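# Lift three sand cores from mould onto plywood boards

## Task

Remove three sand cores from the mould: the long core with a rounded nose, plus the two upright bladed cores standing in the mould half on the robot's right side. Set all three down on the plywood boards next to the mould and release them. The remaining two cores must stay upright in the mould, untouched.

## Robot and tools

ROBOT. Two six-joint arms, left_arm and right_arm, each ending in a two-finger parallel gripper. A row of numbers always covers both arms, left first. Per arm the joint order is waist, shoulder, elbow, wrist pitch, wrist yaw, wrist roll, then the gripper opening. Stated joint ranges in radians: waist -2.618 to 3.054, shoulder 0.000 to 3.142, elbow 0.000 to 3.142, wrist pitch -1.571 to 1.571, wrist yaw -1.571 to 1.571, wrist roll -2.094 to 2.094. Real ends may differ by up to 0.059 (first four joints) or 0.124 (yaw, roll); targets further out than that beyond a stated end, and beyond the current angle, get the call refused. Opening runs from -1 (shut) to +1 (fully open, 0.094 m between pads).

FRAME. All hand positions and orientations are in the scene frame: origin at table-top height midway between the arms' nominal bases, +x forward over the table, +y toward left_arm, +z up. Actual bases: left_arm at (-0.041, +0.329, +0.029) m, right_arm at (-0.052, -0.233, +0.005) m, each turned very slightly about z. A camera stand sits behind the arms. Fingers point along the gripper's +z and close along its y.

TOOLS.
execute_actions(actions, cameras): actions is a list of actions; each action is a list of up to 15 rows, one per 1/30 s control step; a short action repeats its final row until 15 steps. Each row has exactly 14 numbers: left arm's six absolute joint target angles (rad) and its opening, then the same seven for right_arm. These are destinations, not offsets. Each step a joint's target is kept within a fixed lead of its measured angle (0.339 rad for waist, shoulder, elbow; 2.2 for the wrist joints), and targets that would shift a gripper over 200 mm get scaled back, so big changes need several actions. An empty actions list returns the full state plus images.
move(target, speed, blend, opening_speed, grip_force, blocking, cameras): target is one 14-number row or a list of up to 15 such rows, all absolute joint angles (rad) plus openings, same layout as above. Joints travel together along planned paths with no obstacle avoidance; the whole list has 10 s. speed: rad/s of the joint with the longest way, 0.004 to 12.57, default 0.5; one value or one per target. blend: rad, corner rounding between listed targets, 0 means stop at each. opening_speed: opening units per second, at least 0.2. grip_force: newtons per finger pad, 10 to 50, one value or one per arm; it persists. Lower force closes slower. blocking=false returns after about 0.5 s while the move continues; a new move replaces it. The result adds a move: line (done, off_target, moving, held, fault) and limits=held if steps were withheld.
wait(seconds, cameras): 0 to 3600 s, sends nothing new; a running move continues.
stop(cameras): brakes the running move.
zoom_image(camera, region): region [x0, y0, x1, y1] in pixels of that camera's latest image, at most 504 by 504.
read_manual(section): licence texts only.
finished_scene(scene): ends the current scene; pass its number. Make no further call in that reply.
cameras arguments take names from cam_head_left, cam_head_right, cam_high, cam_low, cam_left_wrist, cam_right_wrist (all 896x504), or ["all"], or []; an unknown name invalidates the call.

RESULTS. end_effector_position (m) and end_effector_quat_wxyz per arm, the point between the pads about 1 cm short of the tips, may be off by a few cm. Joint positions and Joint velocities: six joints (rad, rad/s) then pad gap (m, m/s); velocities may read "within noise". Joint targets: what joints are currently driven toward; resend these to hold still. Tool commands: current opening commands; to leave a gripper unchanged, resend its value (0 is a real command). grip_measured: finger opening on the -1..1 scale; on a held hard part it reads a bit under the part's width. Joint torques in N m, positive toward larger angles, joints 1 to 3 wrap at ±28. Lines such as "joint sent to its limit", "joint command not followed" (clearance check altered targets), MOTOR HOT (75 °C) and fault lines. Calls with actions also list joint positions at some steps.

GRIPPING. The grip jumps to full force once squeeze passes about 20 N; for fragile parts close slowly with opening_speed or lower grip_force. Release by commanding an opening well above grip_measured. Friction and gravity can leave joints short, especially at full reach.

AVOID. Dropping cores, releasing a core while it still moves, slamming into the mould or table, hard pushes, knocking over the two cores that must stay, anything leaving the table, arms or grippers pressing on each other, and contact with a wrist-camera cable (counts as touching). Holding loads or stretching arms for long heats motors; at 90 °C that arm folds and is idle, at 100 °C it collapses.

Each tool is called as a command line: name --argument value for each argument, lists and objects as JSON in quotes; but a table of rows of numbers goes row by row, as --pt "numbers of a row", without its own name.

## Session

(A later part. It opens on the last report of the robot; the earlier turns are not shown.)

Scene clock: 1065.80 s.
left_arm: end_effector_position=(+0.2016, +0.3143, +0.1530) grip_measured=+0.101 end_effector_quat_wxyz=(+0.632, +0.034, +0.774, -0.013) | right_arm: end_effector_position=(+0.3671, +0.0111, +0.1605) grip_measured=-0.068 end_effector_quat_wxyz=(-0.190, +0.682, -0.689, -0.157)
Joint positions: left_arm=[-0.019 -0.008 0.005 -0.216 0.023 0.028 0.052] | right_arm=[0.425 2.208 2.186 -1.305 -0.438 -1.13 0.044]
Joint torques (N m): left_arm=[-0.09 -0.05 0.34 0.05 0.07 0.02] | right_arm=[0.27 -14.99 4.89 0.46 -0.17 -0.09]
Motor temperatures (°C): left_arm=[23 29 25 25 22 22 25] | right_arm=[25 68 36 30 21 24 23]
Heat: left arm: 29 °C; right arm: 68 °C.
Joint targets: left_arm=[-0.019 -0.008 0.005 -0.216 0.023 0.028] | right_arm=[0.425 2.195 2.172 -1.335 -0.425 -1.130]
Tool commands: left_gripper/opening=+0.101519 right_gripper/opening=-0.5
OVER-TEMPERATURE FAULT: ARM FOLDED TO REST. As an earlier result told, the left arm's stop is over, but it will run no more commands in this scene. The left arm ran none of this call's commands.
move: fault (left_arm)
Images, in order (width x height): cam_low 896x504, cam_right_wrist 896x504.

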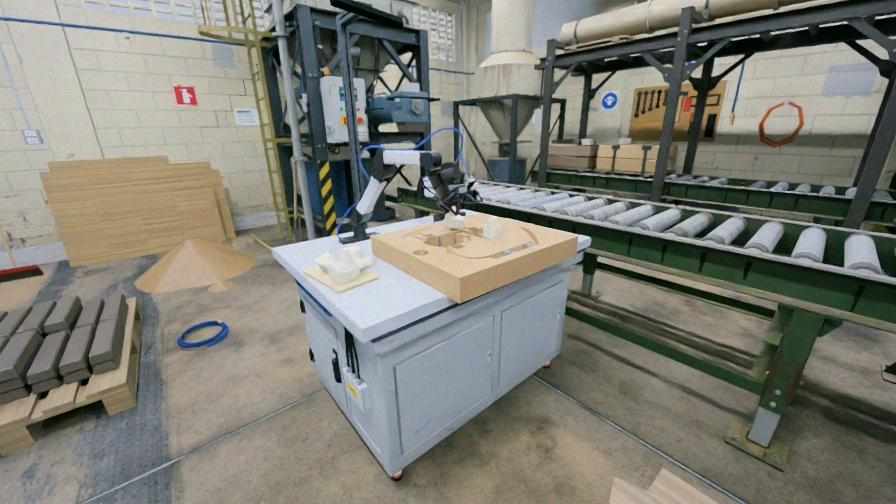

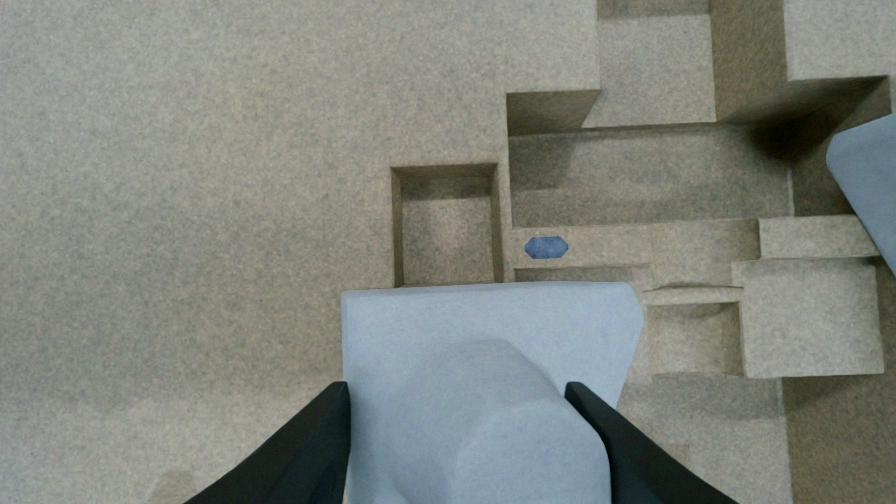

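move --target '[-0.019,-0.008,0.005,-0.216,0.023,0.028,0.1,0.425,2.12,2.19,-1.31,-0.425,-1.13,-0.5]' --speed 0.2 --cameras '["cam_right_wrist","cam_low","cam_high"]'

zoom_image --camera "cam_low" --region '[410, 170, 530, 260]'

zoom_image --camera "cam_high" --region '[370, 140, 550, 290]'

Scene clock: 1073.77 s.
left_arm: end_effector_position=(+0.2016, +0.3143, +0.1530) grip_measured=+0.101 end_effector_quat_wxyz=(+0.632, +0.034, +0.774, -0.013) | right_arm: end_effector_position=(+0.3646, +0.0056, +0.1734) grip_measured=-0.070 end_effector_quat_wxyz=(-0.194, +0.683, -0.690, -0.141)
Joint positions: left_arm=[-0.019 -0.008 0.005 -0.216 0.023 0.028 0.052] | right_arm=[0.425 2.174 2.186 -1.319 -0.412 -1.13 0.044]
Joint torques (N m): left_arm=[-0.09 0.03 0.36 0.04 0.07 0.01] | right_arm=[0.32 -18.62 6.32 0.83 -0.49 -0.08]
Motor temperatures (°C): left_arm=[23 29 25 25 22 22 25] | right_arm=[25 71 36 30 21 24 24]
Heat: left arm: 29 °C; right arm: 71 °C.
Joint targets: left_arm=[-0.019 -0.008 0.005 -0.216 0.023 0.028] | right_arm=[0.425 2.120 2.190 -1.310 -0.425 -1.130]
Tool commands: left_gripper/opening=+0.101519 right_gripper/opening=-0.5
OVER-TEMPERATURE FAULT: ARM FOLDED TO REST. As an earlier result told, the left arm's stop is over, but it will run no more commands in this scene. The left arm ran none of this call's commands.
move: fault (left_arm), off_target (right_arm); right_arm: the shoulder is farthest, 0.054 rad from its target
Images, in order (width x height): cam_high 896x504, cam_low 896x504, cam_right_wrist 896x504.

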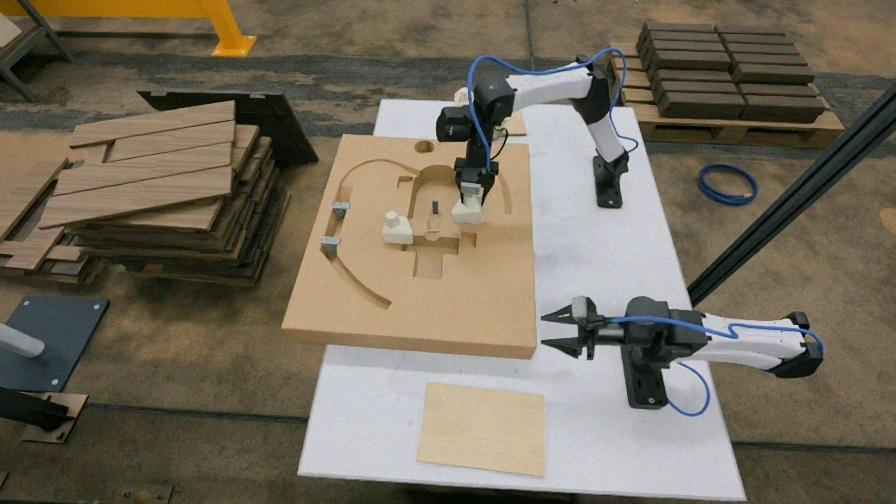

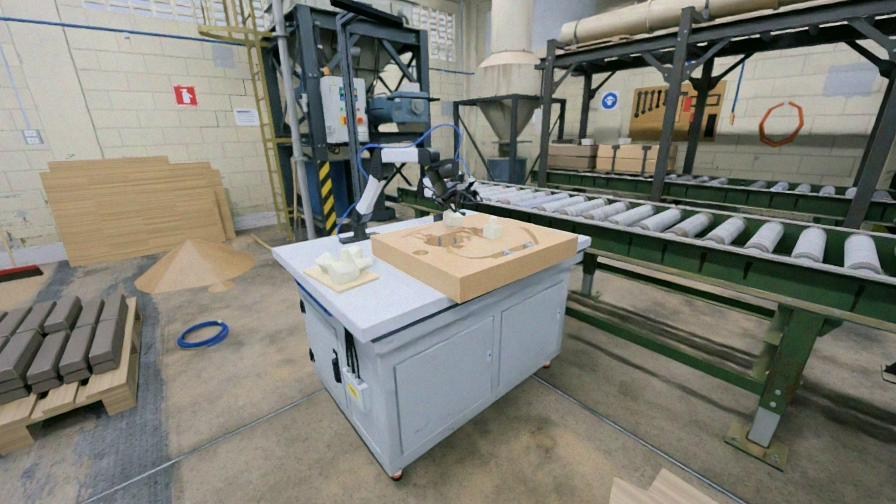

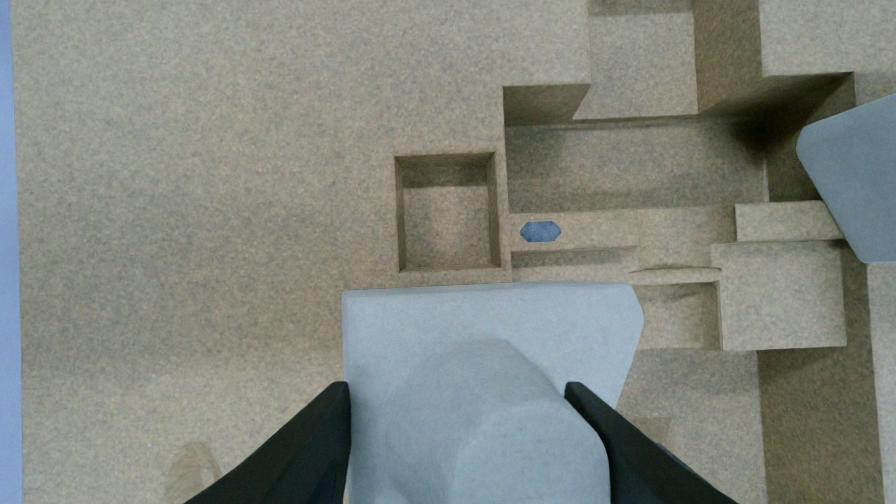

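Scaled by 4.200 from the camera's image (finer frame: 1280x720).

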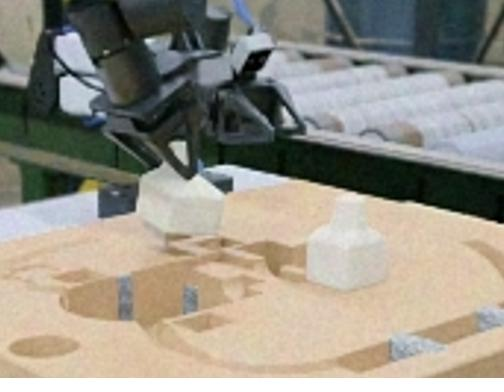

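Scaled by 2.800 from the camera's image (finer frame: 1280x720).

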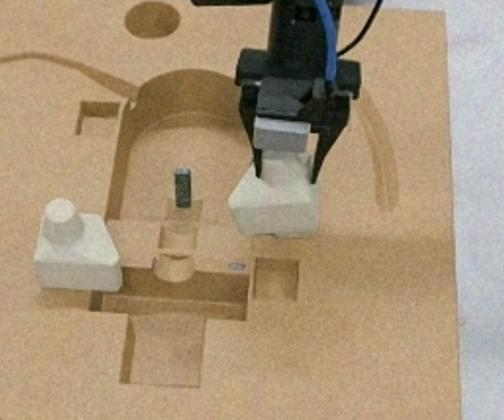

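move --pt "-0.019 -0.008 0.005 -0.216 0.023 0.028 0.1 0.425 2.185 2.175 -1.325 -0.425 -1.13 -0.5" --pt "-0.019 -0.008 0.005 -0.216 0.023 0.028 0.1 0.425 2.185 2.175 -1.325 -0.425 -1.13 0.45" --pt "-0.019 -0.008 0.005 -0.216 0.023 0.028 0.1 0.425 2.165 2.175 -1.31 -0.425 -1.13 0.45" --speed 0.2 --opening_speed 0.8 --cameras '["cam_right_wrist","cam_low"]'

zoom_image --camera "cam_low" --region '[410, 170, 530, 260]'

Scene clock: 1099.97 s.
left_arm: end_effector_position=(+0.2016, +0.3143, +0.1530) grip_measured=+0.101 end_effector_quat_wxyz=(+0.632, +0.034, +0.774, -0.013) | right_arm: end_effector_position=(+0.3612, +0.0043, +0.1691) grip_measured=+0.448 end_effector_quat_wxyz=(-0.185, +0.682, -0.692, -0.145)
Joint positions: left_arm=[-0.019 -0.008 0.005 -0.216 0.023 0.028 0.052] | right_arm=[0.425 2.174 2.173 -1.326 -0.412 -1.13 0.068]
Joint torques (N m): left_arm=[-0.06 0.02 0.36 0.04 0.08 0.01] | right_arm=[0.28 -14.41 6.01 0.9 -0.45 -0.09]
Motor temperatures (°C): left_arm=[23 28 25 25 22 22 25] | right_arm=[25 81 36 30 22 24 24]
Heat: left arm: 28 °C; right arm: 81 °C. Fold the right arm in close to its base, or ease its load, before you think long.
Joint targets: left_arm=[-0.019 -0.008 0.005 -0.216 0.023 0.028] | right_arm=[0.425 2.165 2.175 -1.310 -0.425 -1.130]
Tool commands: left_gripper/opening=+0.101519 right_gripper/opening=+0.45
OVER-TEMPERATURE FAULT: ARM FOLDED TO REST. As an earlier result told, the left arm's stop is over, but it will run no more commands in this scene. The left arm ran none of this call's commands.
MOTOR HOT: the shoulder of the right arm reports 81 °C; the controller's stop level is 90 °C. To cool a motor, set the load down, stop pushing, or move to a pose that needs little force.
move: fault (left_arm)
Images, in order (width x height): cam_low 896x504, cam_right_wrist 896x504.

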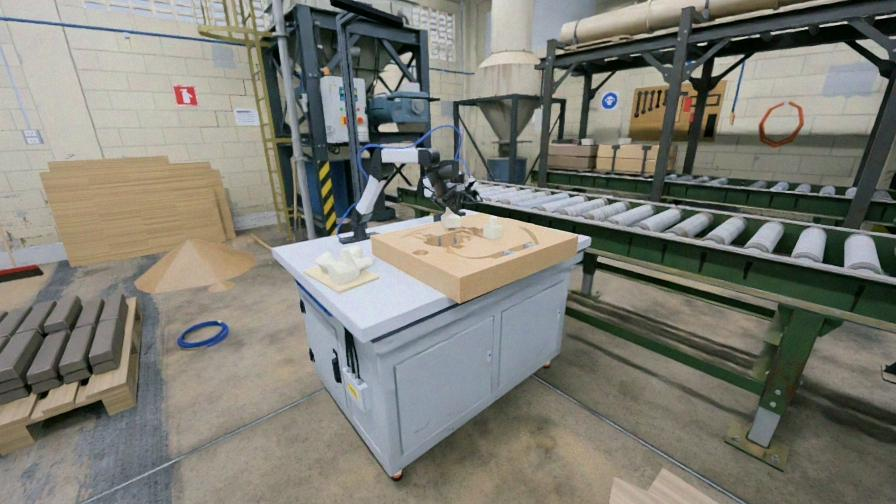

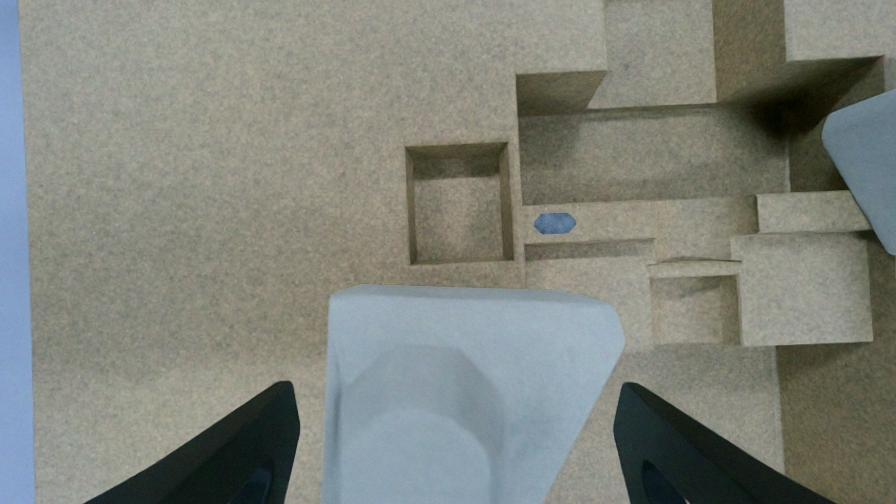

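Scaled by 4.200 from the camera's image (finer frame: 1280x720).

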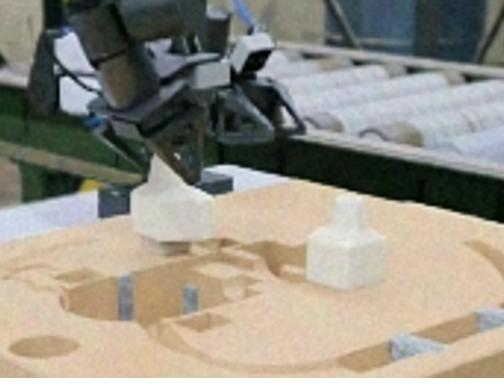

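move --pt "-0.019 -0.008 0.005 -0.216 0.023 0.028 0.1 0.425 2.03 2.175 -1.28 -0.425 -1.13 0.5" --pt "-0.019 -0.008 0.005 -0.216 0.023 0.028 0.1 0.425 1.2 1.9 -1.5 -0.425 -1.13 0.5" --speed 0.6 --blend 0.04

wait --seconds 20 --cameras '["cam_right_wrist","cam_high"]'

zoom_image --camera "cam_high" --region '[370, 140, 550, 290]'

Scene clock: 1106.83 s.
left_arm: end_effector_position=(+0.2016, +0.3143, +0.1530) grip_measured=+0.101 end_effector_quat_wxyz=(+0.632, +0.034, +0.774, -0.013) | right_arm: end_effector_position=(+0.1428, -0.0816, +0.4055) grip_measured=+0.498 end_effector_quat_wxyz=(-0.421, +0.675, -0.605, -0.037)
Joint positions: left_arm=[-0.019 -0.008 0.005 -0.216 0.023 0.028 0.052] | right_arm=[0.425 1.197 1.906 -1.488 -0.413 -1.13 0.07]
Joint torques (N m): left_arm=[-0.13 -0.01 0.36 0.05 0.09 0.03] | right_arm=[0.28 -1.16 3.86 1.41 -0.34 -0.02]
Motor temperatures (°C): left_arm=[23 28 25 25 22 22 25] | right_arm=[25 79 36 30 22 24 24]
Heat: left arm: 28 °C; right arm: 79 °C. Fold the right arm in close to its base, or ease its load, before you think long.
Joint targets: left_arm=[-0.019 -0.008 0.005 -0.216 0.023 0.028] | right_arm=[0.425 1.200 1.900 -1.500 -0.425 -1.130]
Tool commands: left_gripper/opening=+0.101519 right_gripper/opening=+0.5
OVER-TEMPERATURE FAULT: ARM FOLDED TO REST. As an earlier result told, the left arm's stop is over, but it will run no more commands in this scene. The left arm ran none of this call's commands.
MOTOR HOT: still on. The shoulder of the right arm reports 79 °C.
move: fault (left_arm)

Scene clock: 1126.83 s.
left_arm: end_effector_position=(+0.2016, +0.3143, +0.1530) grip_measured=+0.101 end_effector_quat_wxyz=(+0.632, +0.034, +0.774, -0.013) | right_arm: end_effector_position=(+0.1428, -0.0816, +0.4055) grip_measured=+0.498 end_effector_quat_wxyz=(-0.421, +0.675, -0.605, -0.037)
Joint positions: left_arm=[-0.019 -0.008 0.005 -0.216 0.023 0.028 0.052] | right_arm=[0.425 1.197 1.906 -1.488 -0.413 -1.13 0.07]
Joint torques (N m): left_arm=[-0.08 0.02 0.43 0.04 0.08 0.02] | right_arm=[0.27 -1.2 3.81 1.4 -0.35 -0.03]
Motor temperatures (°C): left_arm=[23 28 25 25 22 22 25] | right_arm=[25 67 35 32 21 24 23]
Heat: left arm: 28 °C; right arm: 67 °C.
Joint targets: left_arm=[-0.019 -0.008 0.005 -0.216 0.023 0.028] | right_arm=[0.425 1.200 1.900 -1.500 -0.425 -1.130]
Tool commands: left_gripper/opening=+0.101519 right_gripper/opening=+0.5
OVER-TEMPERATURE FAULT: ARM FOLDED TO REST. As an earlier result told, the left arm's stop is over, but it will run no more commands in this scene.
MOTOR HOT: cleared for the motors of the right arm.
wait: 20.00 s; at rest by 0.17 s
Images, in order (width x height): cam_high 896x504, cam_right_wrist 896x504.

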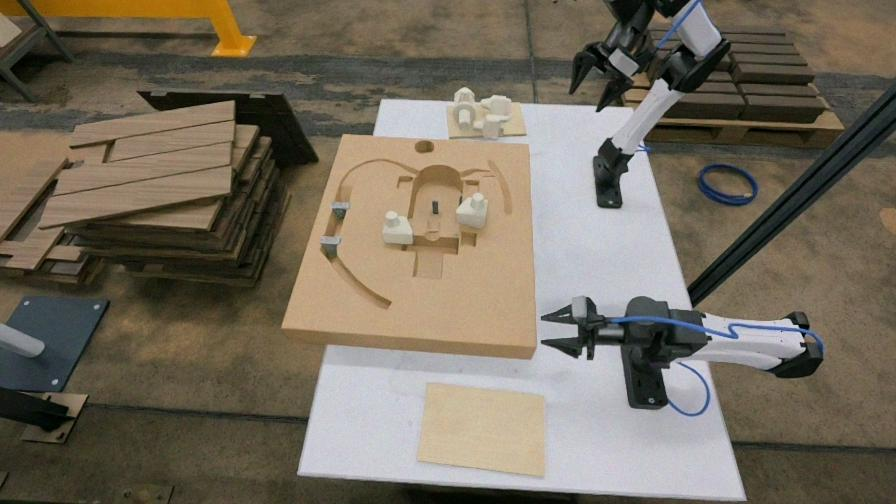

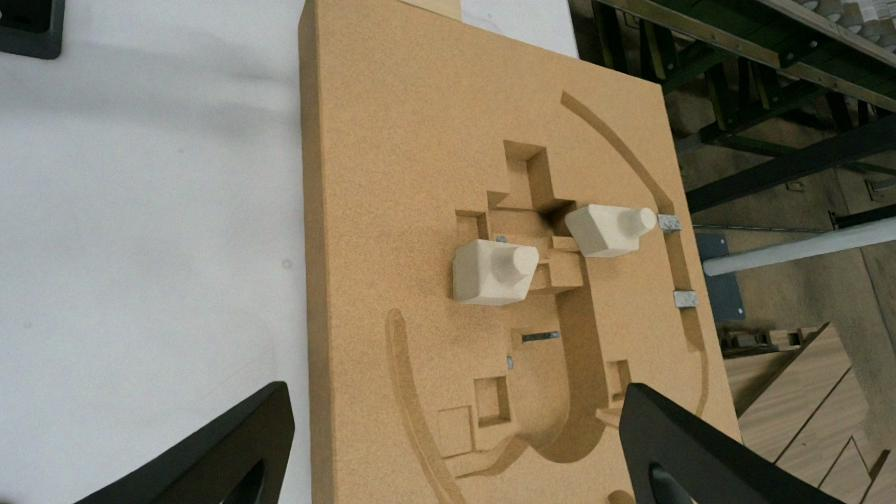

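Scaled by 2.800 from the camera's image (finer frame: 1280x720).

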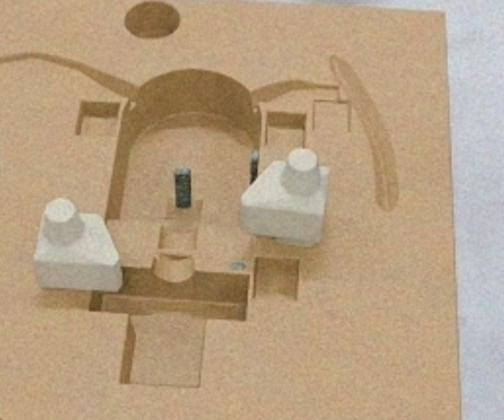

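move --pt "-0.019 -0.008 0.005 -0.216 0.023 0.028 0.1 0.413 2.04 2.175 -1.33 -0.425 -1.13 0.35" --pt "-0.019 -0.008 0.005 -0.216 0.023 0.028 0.1 0.413 2.165 2.175 -1.35 -0.425 -1.13 0.35" --speed '[0.8,0.25]' --blend 0.02 --cameras '["cam_right_wrist"]'

Scene clock: 1162.60 s.
left_arm: end_effector_position=(+0.2016, +0.3143, +0.1530) grip_measured=+0.101 end_effector_quat_wxyz=(+0.632, +0.034, +0.774, -0.013) | right_arm: end_effector_position=(+0.3530, -0.0019, +0.1724) grip_measured=+0.352 end_effector_quat_wxyz=(-0.176, +0.679, -0.697, -0.150)
Joint positions: left_arm=[-0.019 -0.008 0.005 -0.216 0.023 0.028 0.052] | right_arm=[0.418 2.15 2.152 -1.351 -0.415 -1.13 0.064]
Joint torques (N m): left_arm=[-0.12 0.06 0.36 0.06 0.07 0.02] | right_arm=[-0.16 -11.97 7.62 0.66 -0.44 -0.07]
Motor temperatures (°C): left_arm=[23 28 25 25 22 22 25] | right_arm=[25 56 33 33 21 24 23]
Heat: left arm: 28 °C; right arm: 56 °C.
Joint targets: left_arm=[-0.019 -0.008 0.005 -0.216 0.023 0.028] | right_arm=[0.413 2.165 2.175 -1.350 -0.425 -1.130]
Tool commands: left_gripper/opening=+0.101519 right_gripper/opening=+0.35
OVER-TEMPERATURE FAULT: ARM FOLDED TO REST. As an earlier result told, the left arm's stop is over, but it will run no more commands in this scene. The left arm ran none of this call's commands.
move: fault (left_arm)

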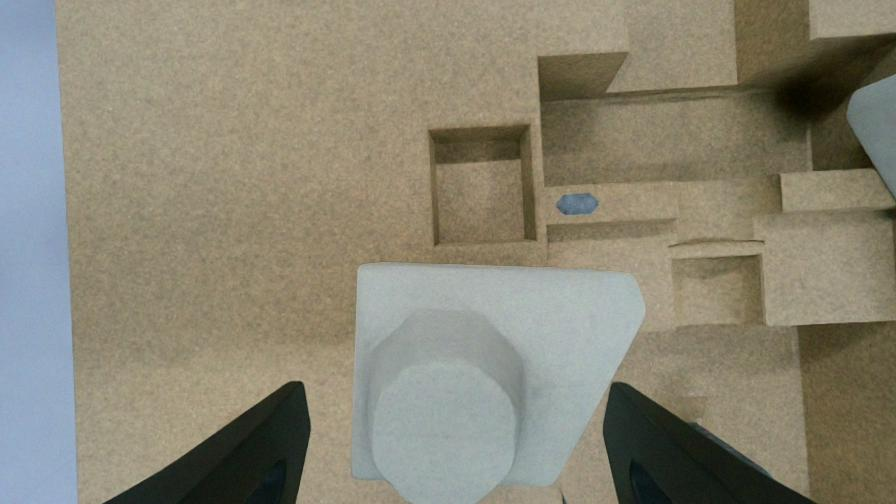

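move --pt "-0.019 -0.008 0.005 -0.216 0.023 0.028 0.1 0.413 2.182 2.175 -1.345 -0.425 -1.13 0.35" --pt "-0.019 -0.008 0.005 -0.216 0.023 0.028 0.1 0.413 2.182 2.175 -1.345 -0.425 -1.13 -0.5" --speed 0.25 --opening_speed 0.7 --cameras '["cam_right_wrist","cam_low"]'

zoom_image --camera "cam_low" --region '[410, 170, 530, 260]'

Scene clock: 1169.87 s.
left_arm: end_effector_position=(+0.2016, +0.3143, +0.1530) grip_measured=+0.101 end_effector_quat_wxyz=(+0.632, +0.034, +0.774, -0.013) | right_arm: end_effector_position=(+0.3534, -0.0016, +0.1678) grip_measured=-0.301 end_effector_quat_wxyz=(-0.172, +0.679, -0.698, -0.152)
Joint positions: left_arm=[-0.019 -0.008 0.005 -0.216 0.023 0.028 0.052] | right_arm=[0.418 2.161 2.152 -1.351 -0.416 -1.13 0.033]
Joint torques (N m): left_arm=[-0.06 0.03 0.34 0.05 0.07 0.01] | right_arm=[-0.39 -11.29 7.49 0.74 -0.36 -0.07]
Motor temperatures (°C): left_arm=[23 28 25 25 22 22 25] | right_arm=[25 57 34 32 22 24 23]
Heat: left arm: 28 °C; right arm: 57 °C.
Joint targets: left_arm=[-0.019 -0.008 0.005 -0.216 0.023 0.028] | right_arm=[0.413 2.182 2.175 -1.345 -0.425 -1.130]
Tool commands: left_gripper/opening=+0.101519 right_gripper/opening=-0.5
OVER-TEMPERATURE FAULT: ARM FOLDED TO REST. As an earlier result told, the left arm's stop is over, but it will run no more commands in this scene. The left arm ran none of this call's commands.
move: fault (left_arm)
Images, in order (width x height): cam_low 896x504, cam_right_wrist 896x504.

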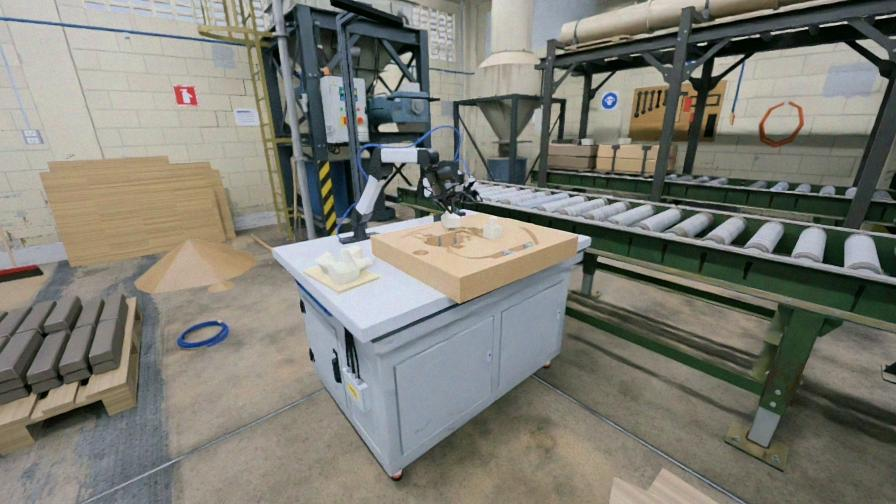

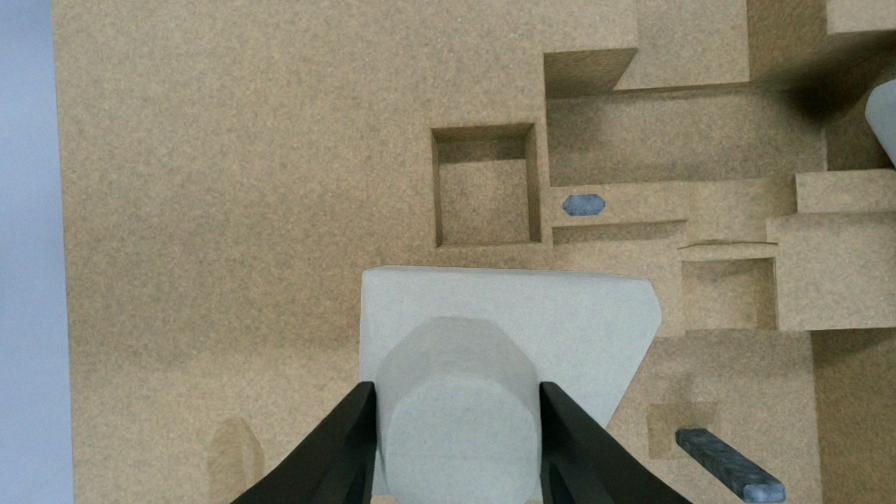

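Scaled by 4.200 from the camera's image (finer frame: 1280x720).

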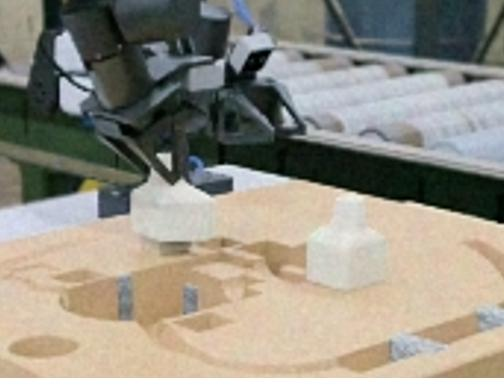

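move --pt "-0.019 -0.008 0.005 -0.216 0.023 0.028 0.1 0.413 2.08 2.185 -1.335 -0.425 -1.13 -0.5" --pt "-0.019 -0.008 0.005 -0.216 0.023 0.028 0.1 0.525 2.29 2.53 -1.435 -0.425 -1.085 -0.5" --speed '[0.2,0.2]' --blend 0.02 --cameras '["cam_right_wrist","cam_low","cam_high"]'

zoom_image --camera "cam_low" --region '[410, 170, 530, 260]'

zoom_image --camera "cam_high" --region '[370, 140, 550, 290]'

Scene clock: 1181.20 s.
left_arm: end_effector_position=(+0.2016, +0.3143, +0.1530) grip_measured=+0.101 end_effector_quat_wxyz=(+0.632, +0.034, +0.774, -0.013) | right_arm: end_effector_position=(+0.3579, +0.0532, +0.2061) grip_measured=-0.302 end_effector_quat_wxyz=(-0.213, +0.705, -0.661, -0.142)
Joint positions: left_arm=[-0.019 -0.008 0.005 -0.216 0.023 0.028 0.052] | right_arm=[0.521 2.283 2.49 -1.451 -0.409 -1.096 0.033]
Joint torques (N m): left_arm=[-0.02 -0.06 0.36 0.03 0.09 0] | right_arm=[0.65 -13.35 8.66 1.07 -0.42 -0.01]
Motor temperatures (°C): left_arm=[23 28 25 25 22 22 25] | right_arm=[25 58 35 31 22 24 24]
Heat: left arm: 28 °C; right arm: 58 °C.
Joint targets: left_arm=[-0.019 -0.008 0.005 -0.216 0.023 0.028] | right_arm=[0.525 2.290 2.530 -1.435 -0.425 -1.085]
Tool commands: left_gripper/opening=+0.101519 right_gripper/opening=-0.5
OVER-TEMPERATURE FAULT: ARM FOLDED TO REST. As an earlier result told, the left arm's stop is over, but it will run no more commands in this scene. The left arm ran none of this call's commands.
move: fault (left_arm), off_target (right_arm); right_arm: the elbow is farthest, 0.040 rad from its target
Images, in order (width x height): cam_high 896x504, cam_low 896x504, cam_right_wrist 896x504.

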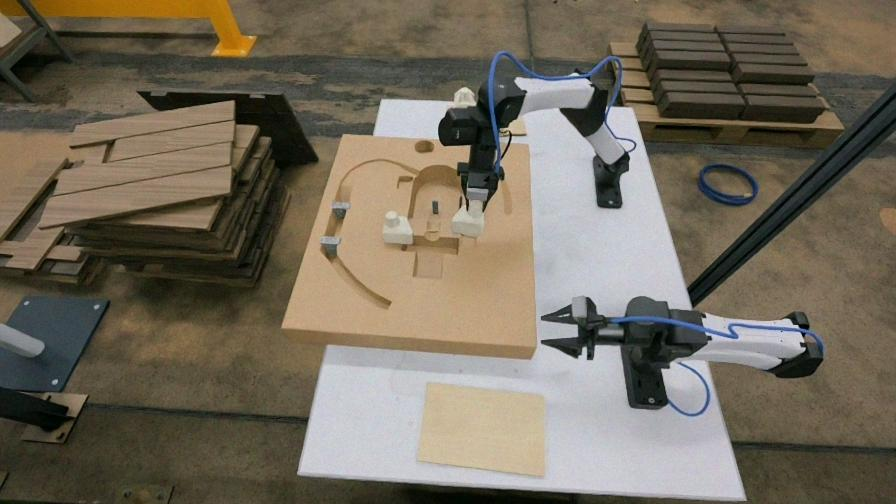

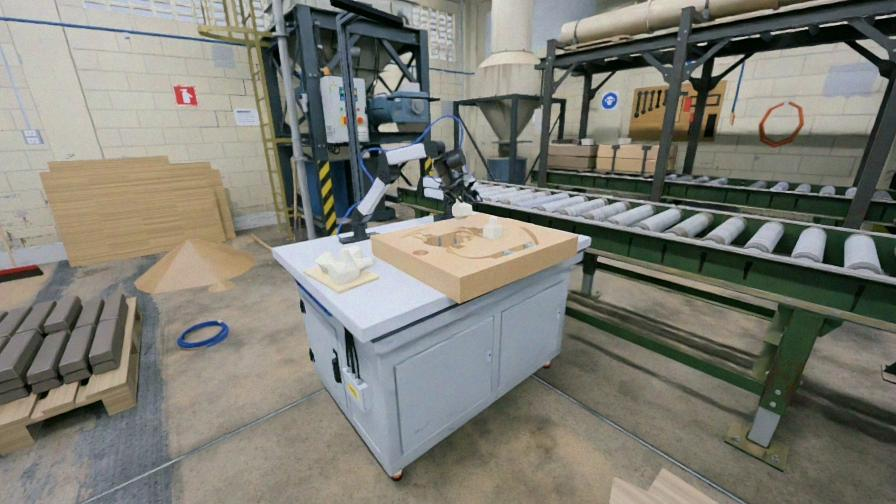

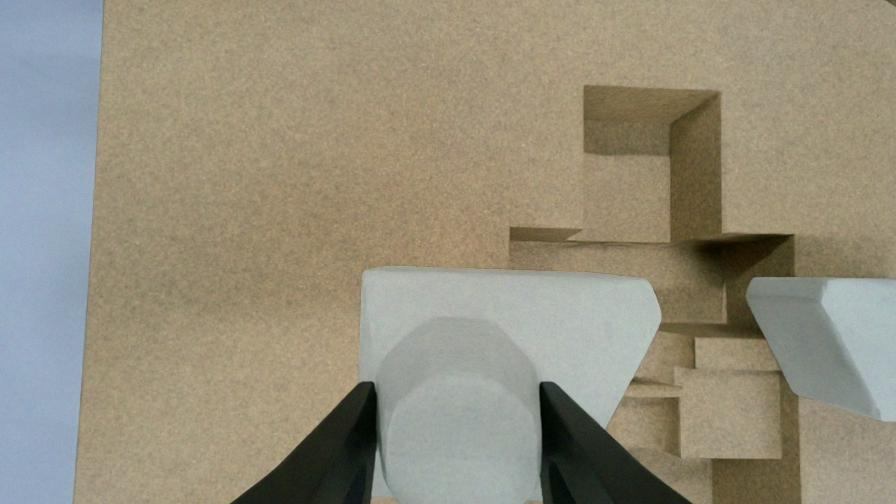

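Scaled by 4.200 from the camera's image (finer frame: 1280x720).

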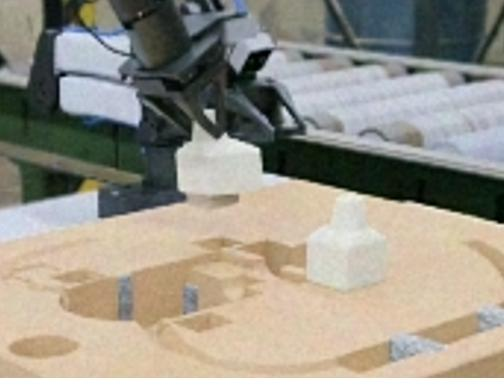

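Scaled by 2.800 from the camera's image (finer frame: 1280x720).

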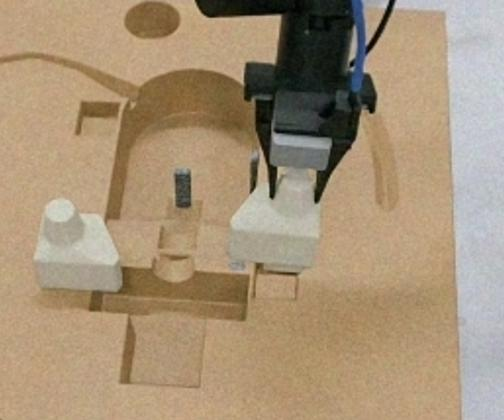

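move --target '[-0.019,-0.008,0.005,-0.216,0.023,0.028,0.1,0.534,2.366,2.53,-1.414,-0.425,-1.085,-0.5]' --speed 0.15 --cameras '["cam_right_wrist","cam_low","cam_high"]'

zoom_image --camera "cam_low" --region '[410, 170, 530, 260]'

zoom_image --camera "cam_high" --region '[370, 140, 550, 290]'

Scene clock: 1195.17 s.
left_arm: end_effector_position=(+0.2016, +0.3143, +0.1530) grip_measured=+0.101 end_effector_quat_wxyz=(+0.632, +0.034, +0.774, -0.013) | right_arm: end_effector_position=(+0.3613, +0.0588, +0.1694) grip_measured=-0.302 end_effector_quat_wxyz=(-0.178, +0.706, -0.668, -0.155)
Joint positions: left_arm=[-0.019 -0.008 0.005 -0.216 0.023 0.028 0.052] | right_arm=[0.528 2.363 2.494 -1.451 -0.409 -1.096 0.033]
Joint torques (N m): left_arm=[-0.08 0.03 0.39 0.04 0.09 0.02] | right_arm=[1.02 -14.48 8.49 1.02 -0.48 0.04]
Motor temperatures (°C): left_arm=[23 28 25 25 22 22 25] | right_arm=[25 60 36 31 22 24 24]
Heat: left arm: 28 °C; right arm: 60 °C.
Joint targets: left_arm=[-0.019 -0.008 0.005 -0.216 0.023 0.028] | right_arm=[0.534 2.366 2.530 -1.414 -0.425 -1.085]
Tool commands: left_gripper/opening=+0.101519 right_gripper/opening=-0.5
OVER-TEMPERATURE FAULT: ARM FOLDED TO REST. As an earlier result told, the left arm's stop is over, but it will run no more commands in this scene. The left arm ran none of this call's commands.
move: fault (left_arm), off_target (right_arm); right_arm: the wrist pitch is farthest, 0.037 rad from its target
Images, in order (width x height): cam_high 896x504, cam_low 896x504, cam_right_wrist 896x504.

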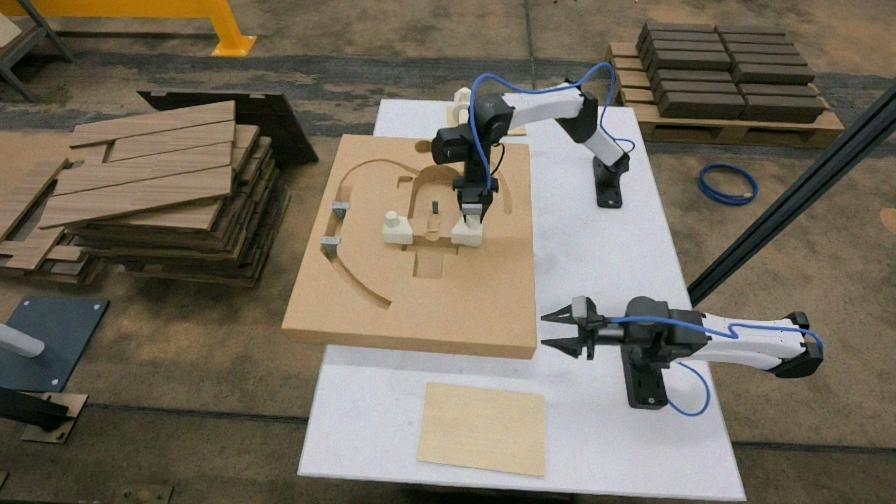

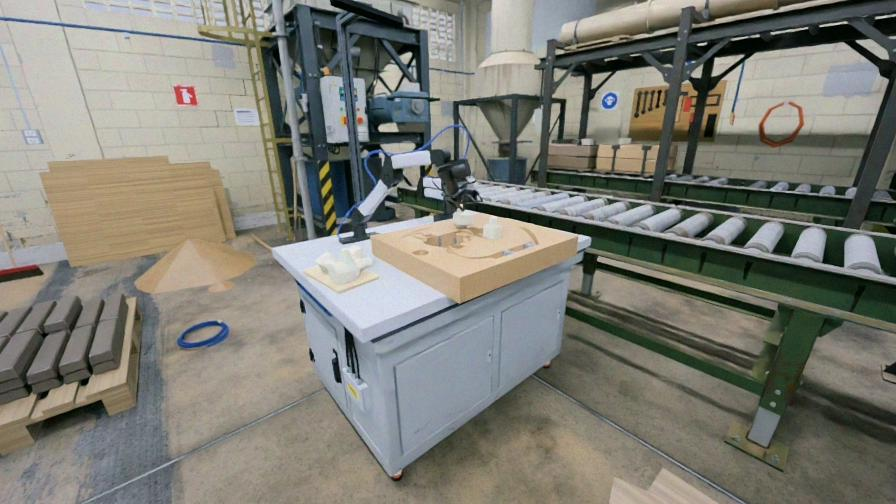

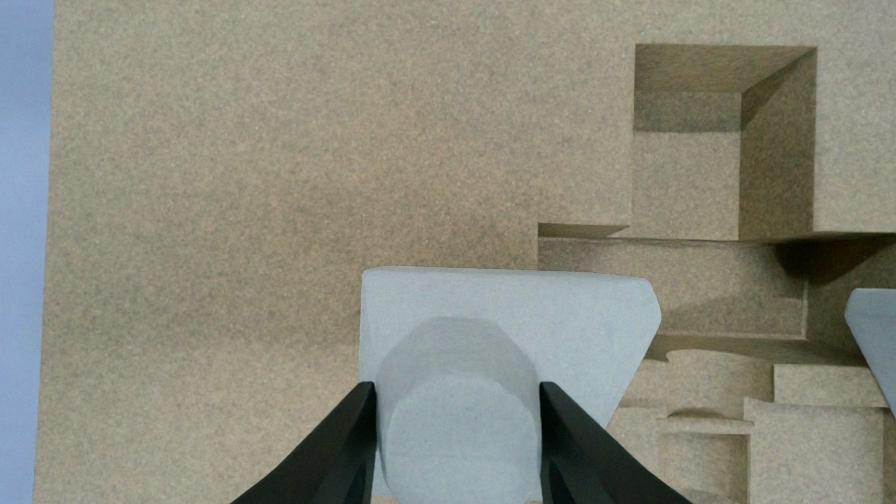

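Scaled by 4.200 from the camera's image (finer frame: 1280x720).

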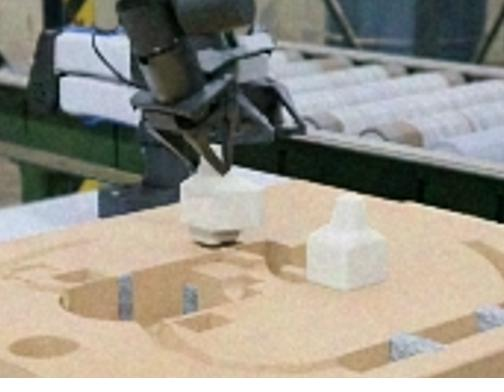

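Scaled by 2.800 from the camera's image (finer frame: 1280x720).

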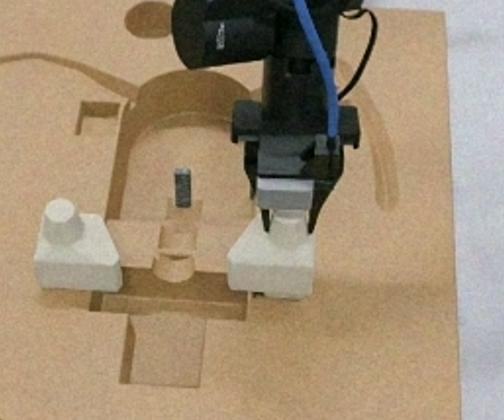

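move --pt "-0.019 -0.008 0.005 -0.216 0.023 0.028 0.1 0.5255 2.385 2.53 -1.433 -0.425 -1.085 -0.5" --pt "-0.019 -0.008 0.005 -0.216 0.023 0.028 0.1 0.5255 2.357 2.446 -1.377 -0.425 -1.085 -0.5" --speed 0.12 --blend 0.01 --cameras '["cam_right_wrist","cam_low","cam_high"]'

zoom_image --camera "cam_low" --region '[410, 170, 530, 260]'

zoom_image --camera "cam_high" --region '[370, 140, 550, 290]'

Scene clock: 1223.77 s.
left_arm: end_effector_position=(+0.2016, +0.3143, +0.1530) grip_measured=+0.101 end_effector_quat_wxyz=(+0.632, +0.034, +0.774, -0.013) | right_arm: end_effector_position=(+0.3624, +0.0594, +0.1661) grip_measured=-0.302 end_effector_quat_wxyz=(-0.181, +0.703, -0.669, -0.162)
Joint positions: left_arm=[-0.019 -0.008 0.005 -0.216 0.023 0.028 0.052] | right_arm=[0.523 2.358 2.468 -1.429 -0.426 -1.093 0.033]
Joint torques (N m): left_arm=[-0.12 0.02 0.39 0.05 0.08 0.04] | right_arm=[0.57 -14.87 4.15 1.19 -0.31 0.01]
Motor temperatures (°C): left_arm=[23 28 24 25 22 22 25] | right_arm=[25 62 39 31 22 24 25]
Heat: left arm: 28 °C; right arm: 62 °C.
Joint targets: left_arm=[-0.019 -0.008 0.005 -0.216 0.023 0.028] | right_arm=[0.525 2.357 2.446 -1.377 -0.425 -1.085]
Tool commands: left_gripper/opening=+0.101519 right_gripper/opening=-0.5
OVER-TEMPERATURE FAULT: ARM FOLDED TO REST. As an earlier result told, the left arm's stop is over, but it will run no more commands in this scene. The left arm ran none of this call's commands.
move: fault (left_arm), off_target (right_arm); blend cut to 0.0095 rad at target 1; right_arm: the wrist pitch is farthest, 0.052 rad from its target
Images, in order (width x height): cam_high 896x504, cam_low 896x504, cam_right_wrist 896x504.

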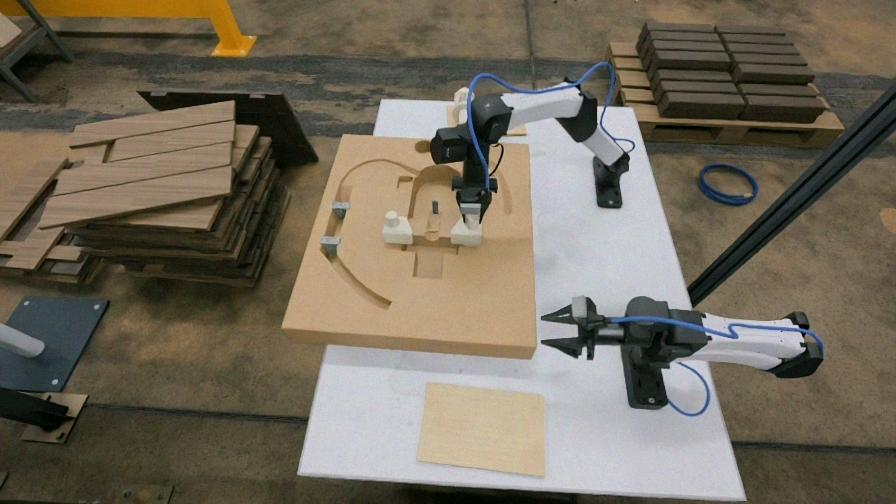

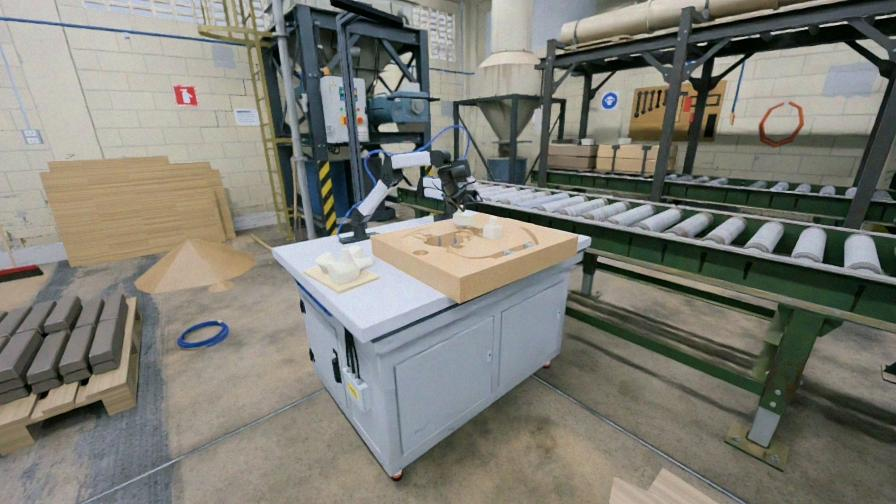

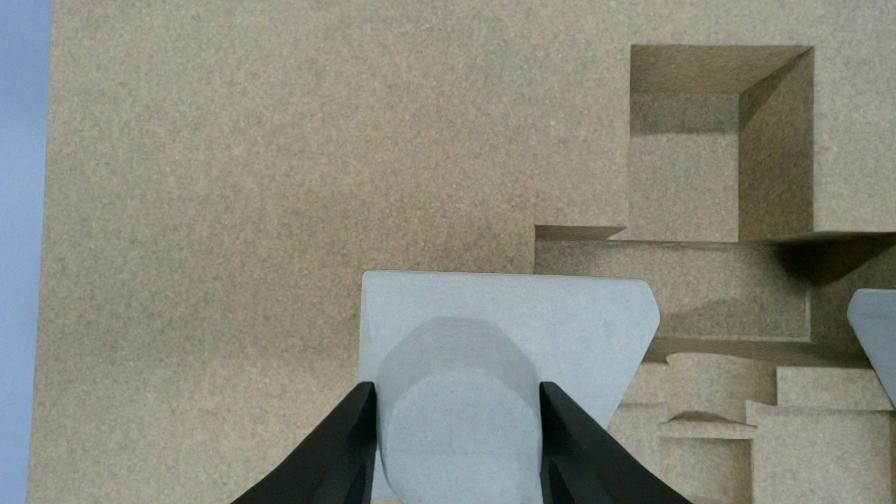

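Scaled by 4.200 from the camera's image (finer frame: 1280x720).

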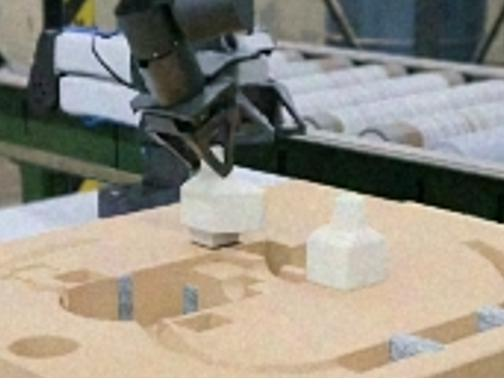

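Scaled by 2.800 from the camera's image (finer frame: 1280x720).

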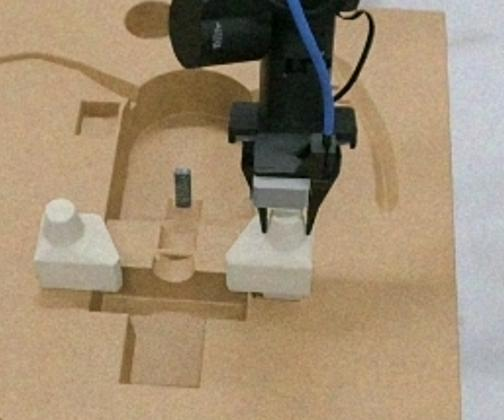

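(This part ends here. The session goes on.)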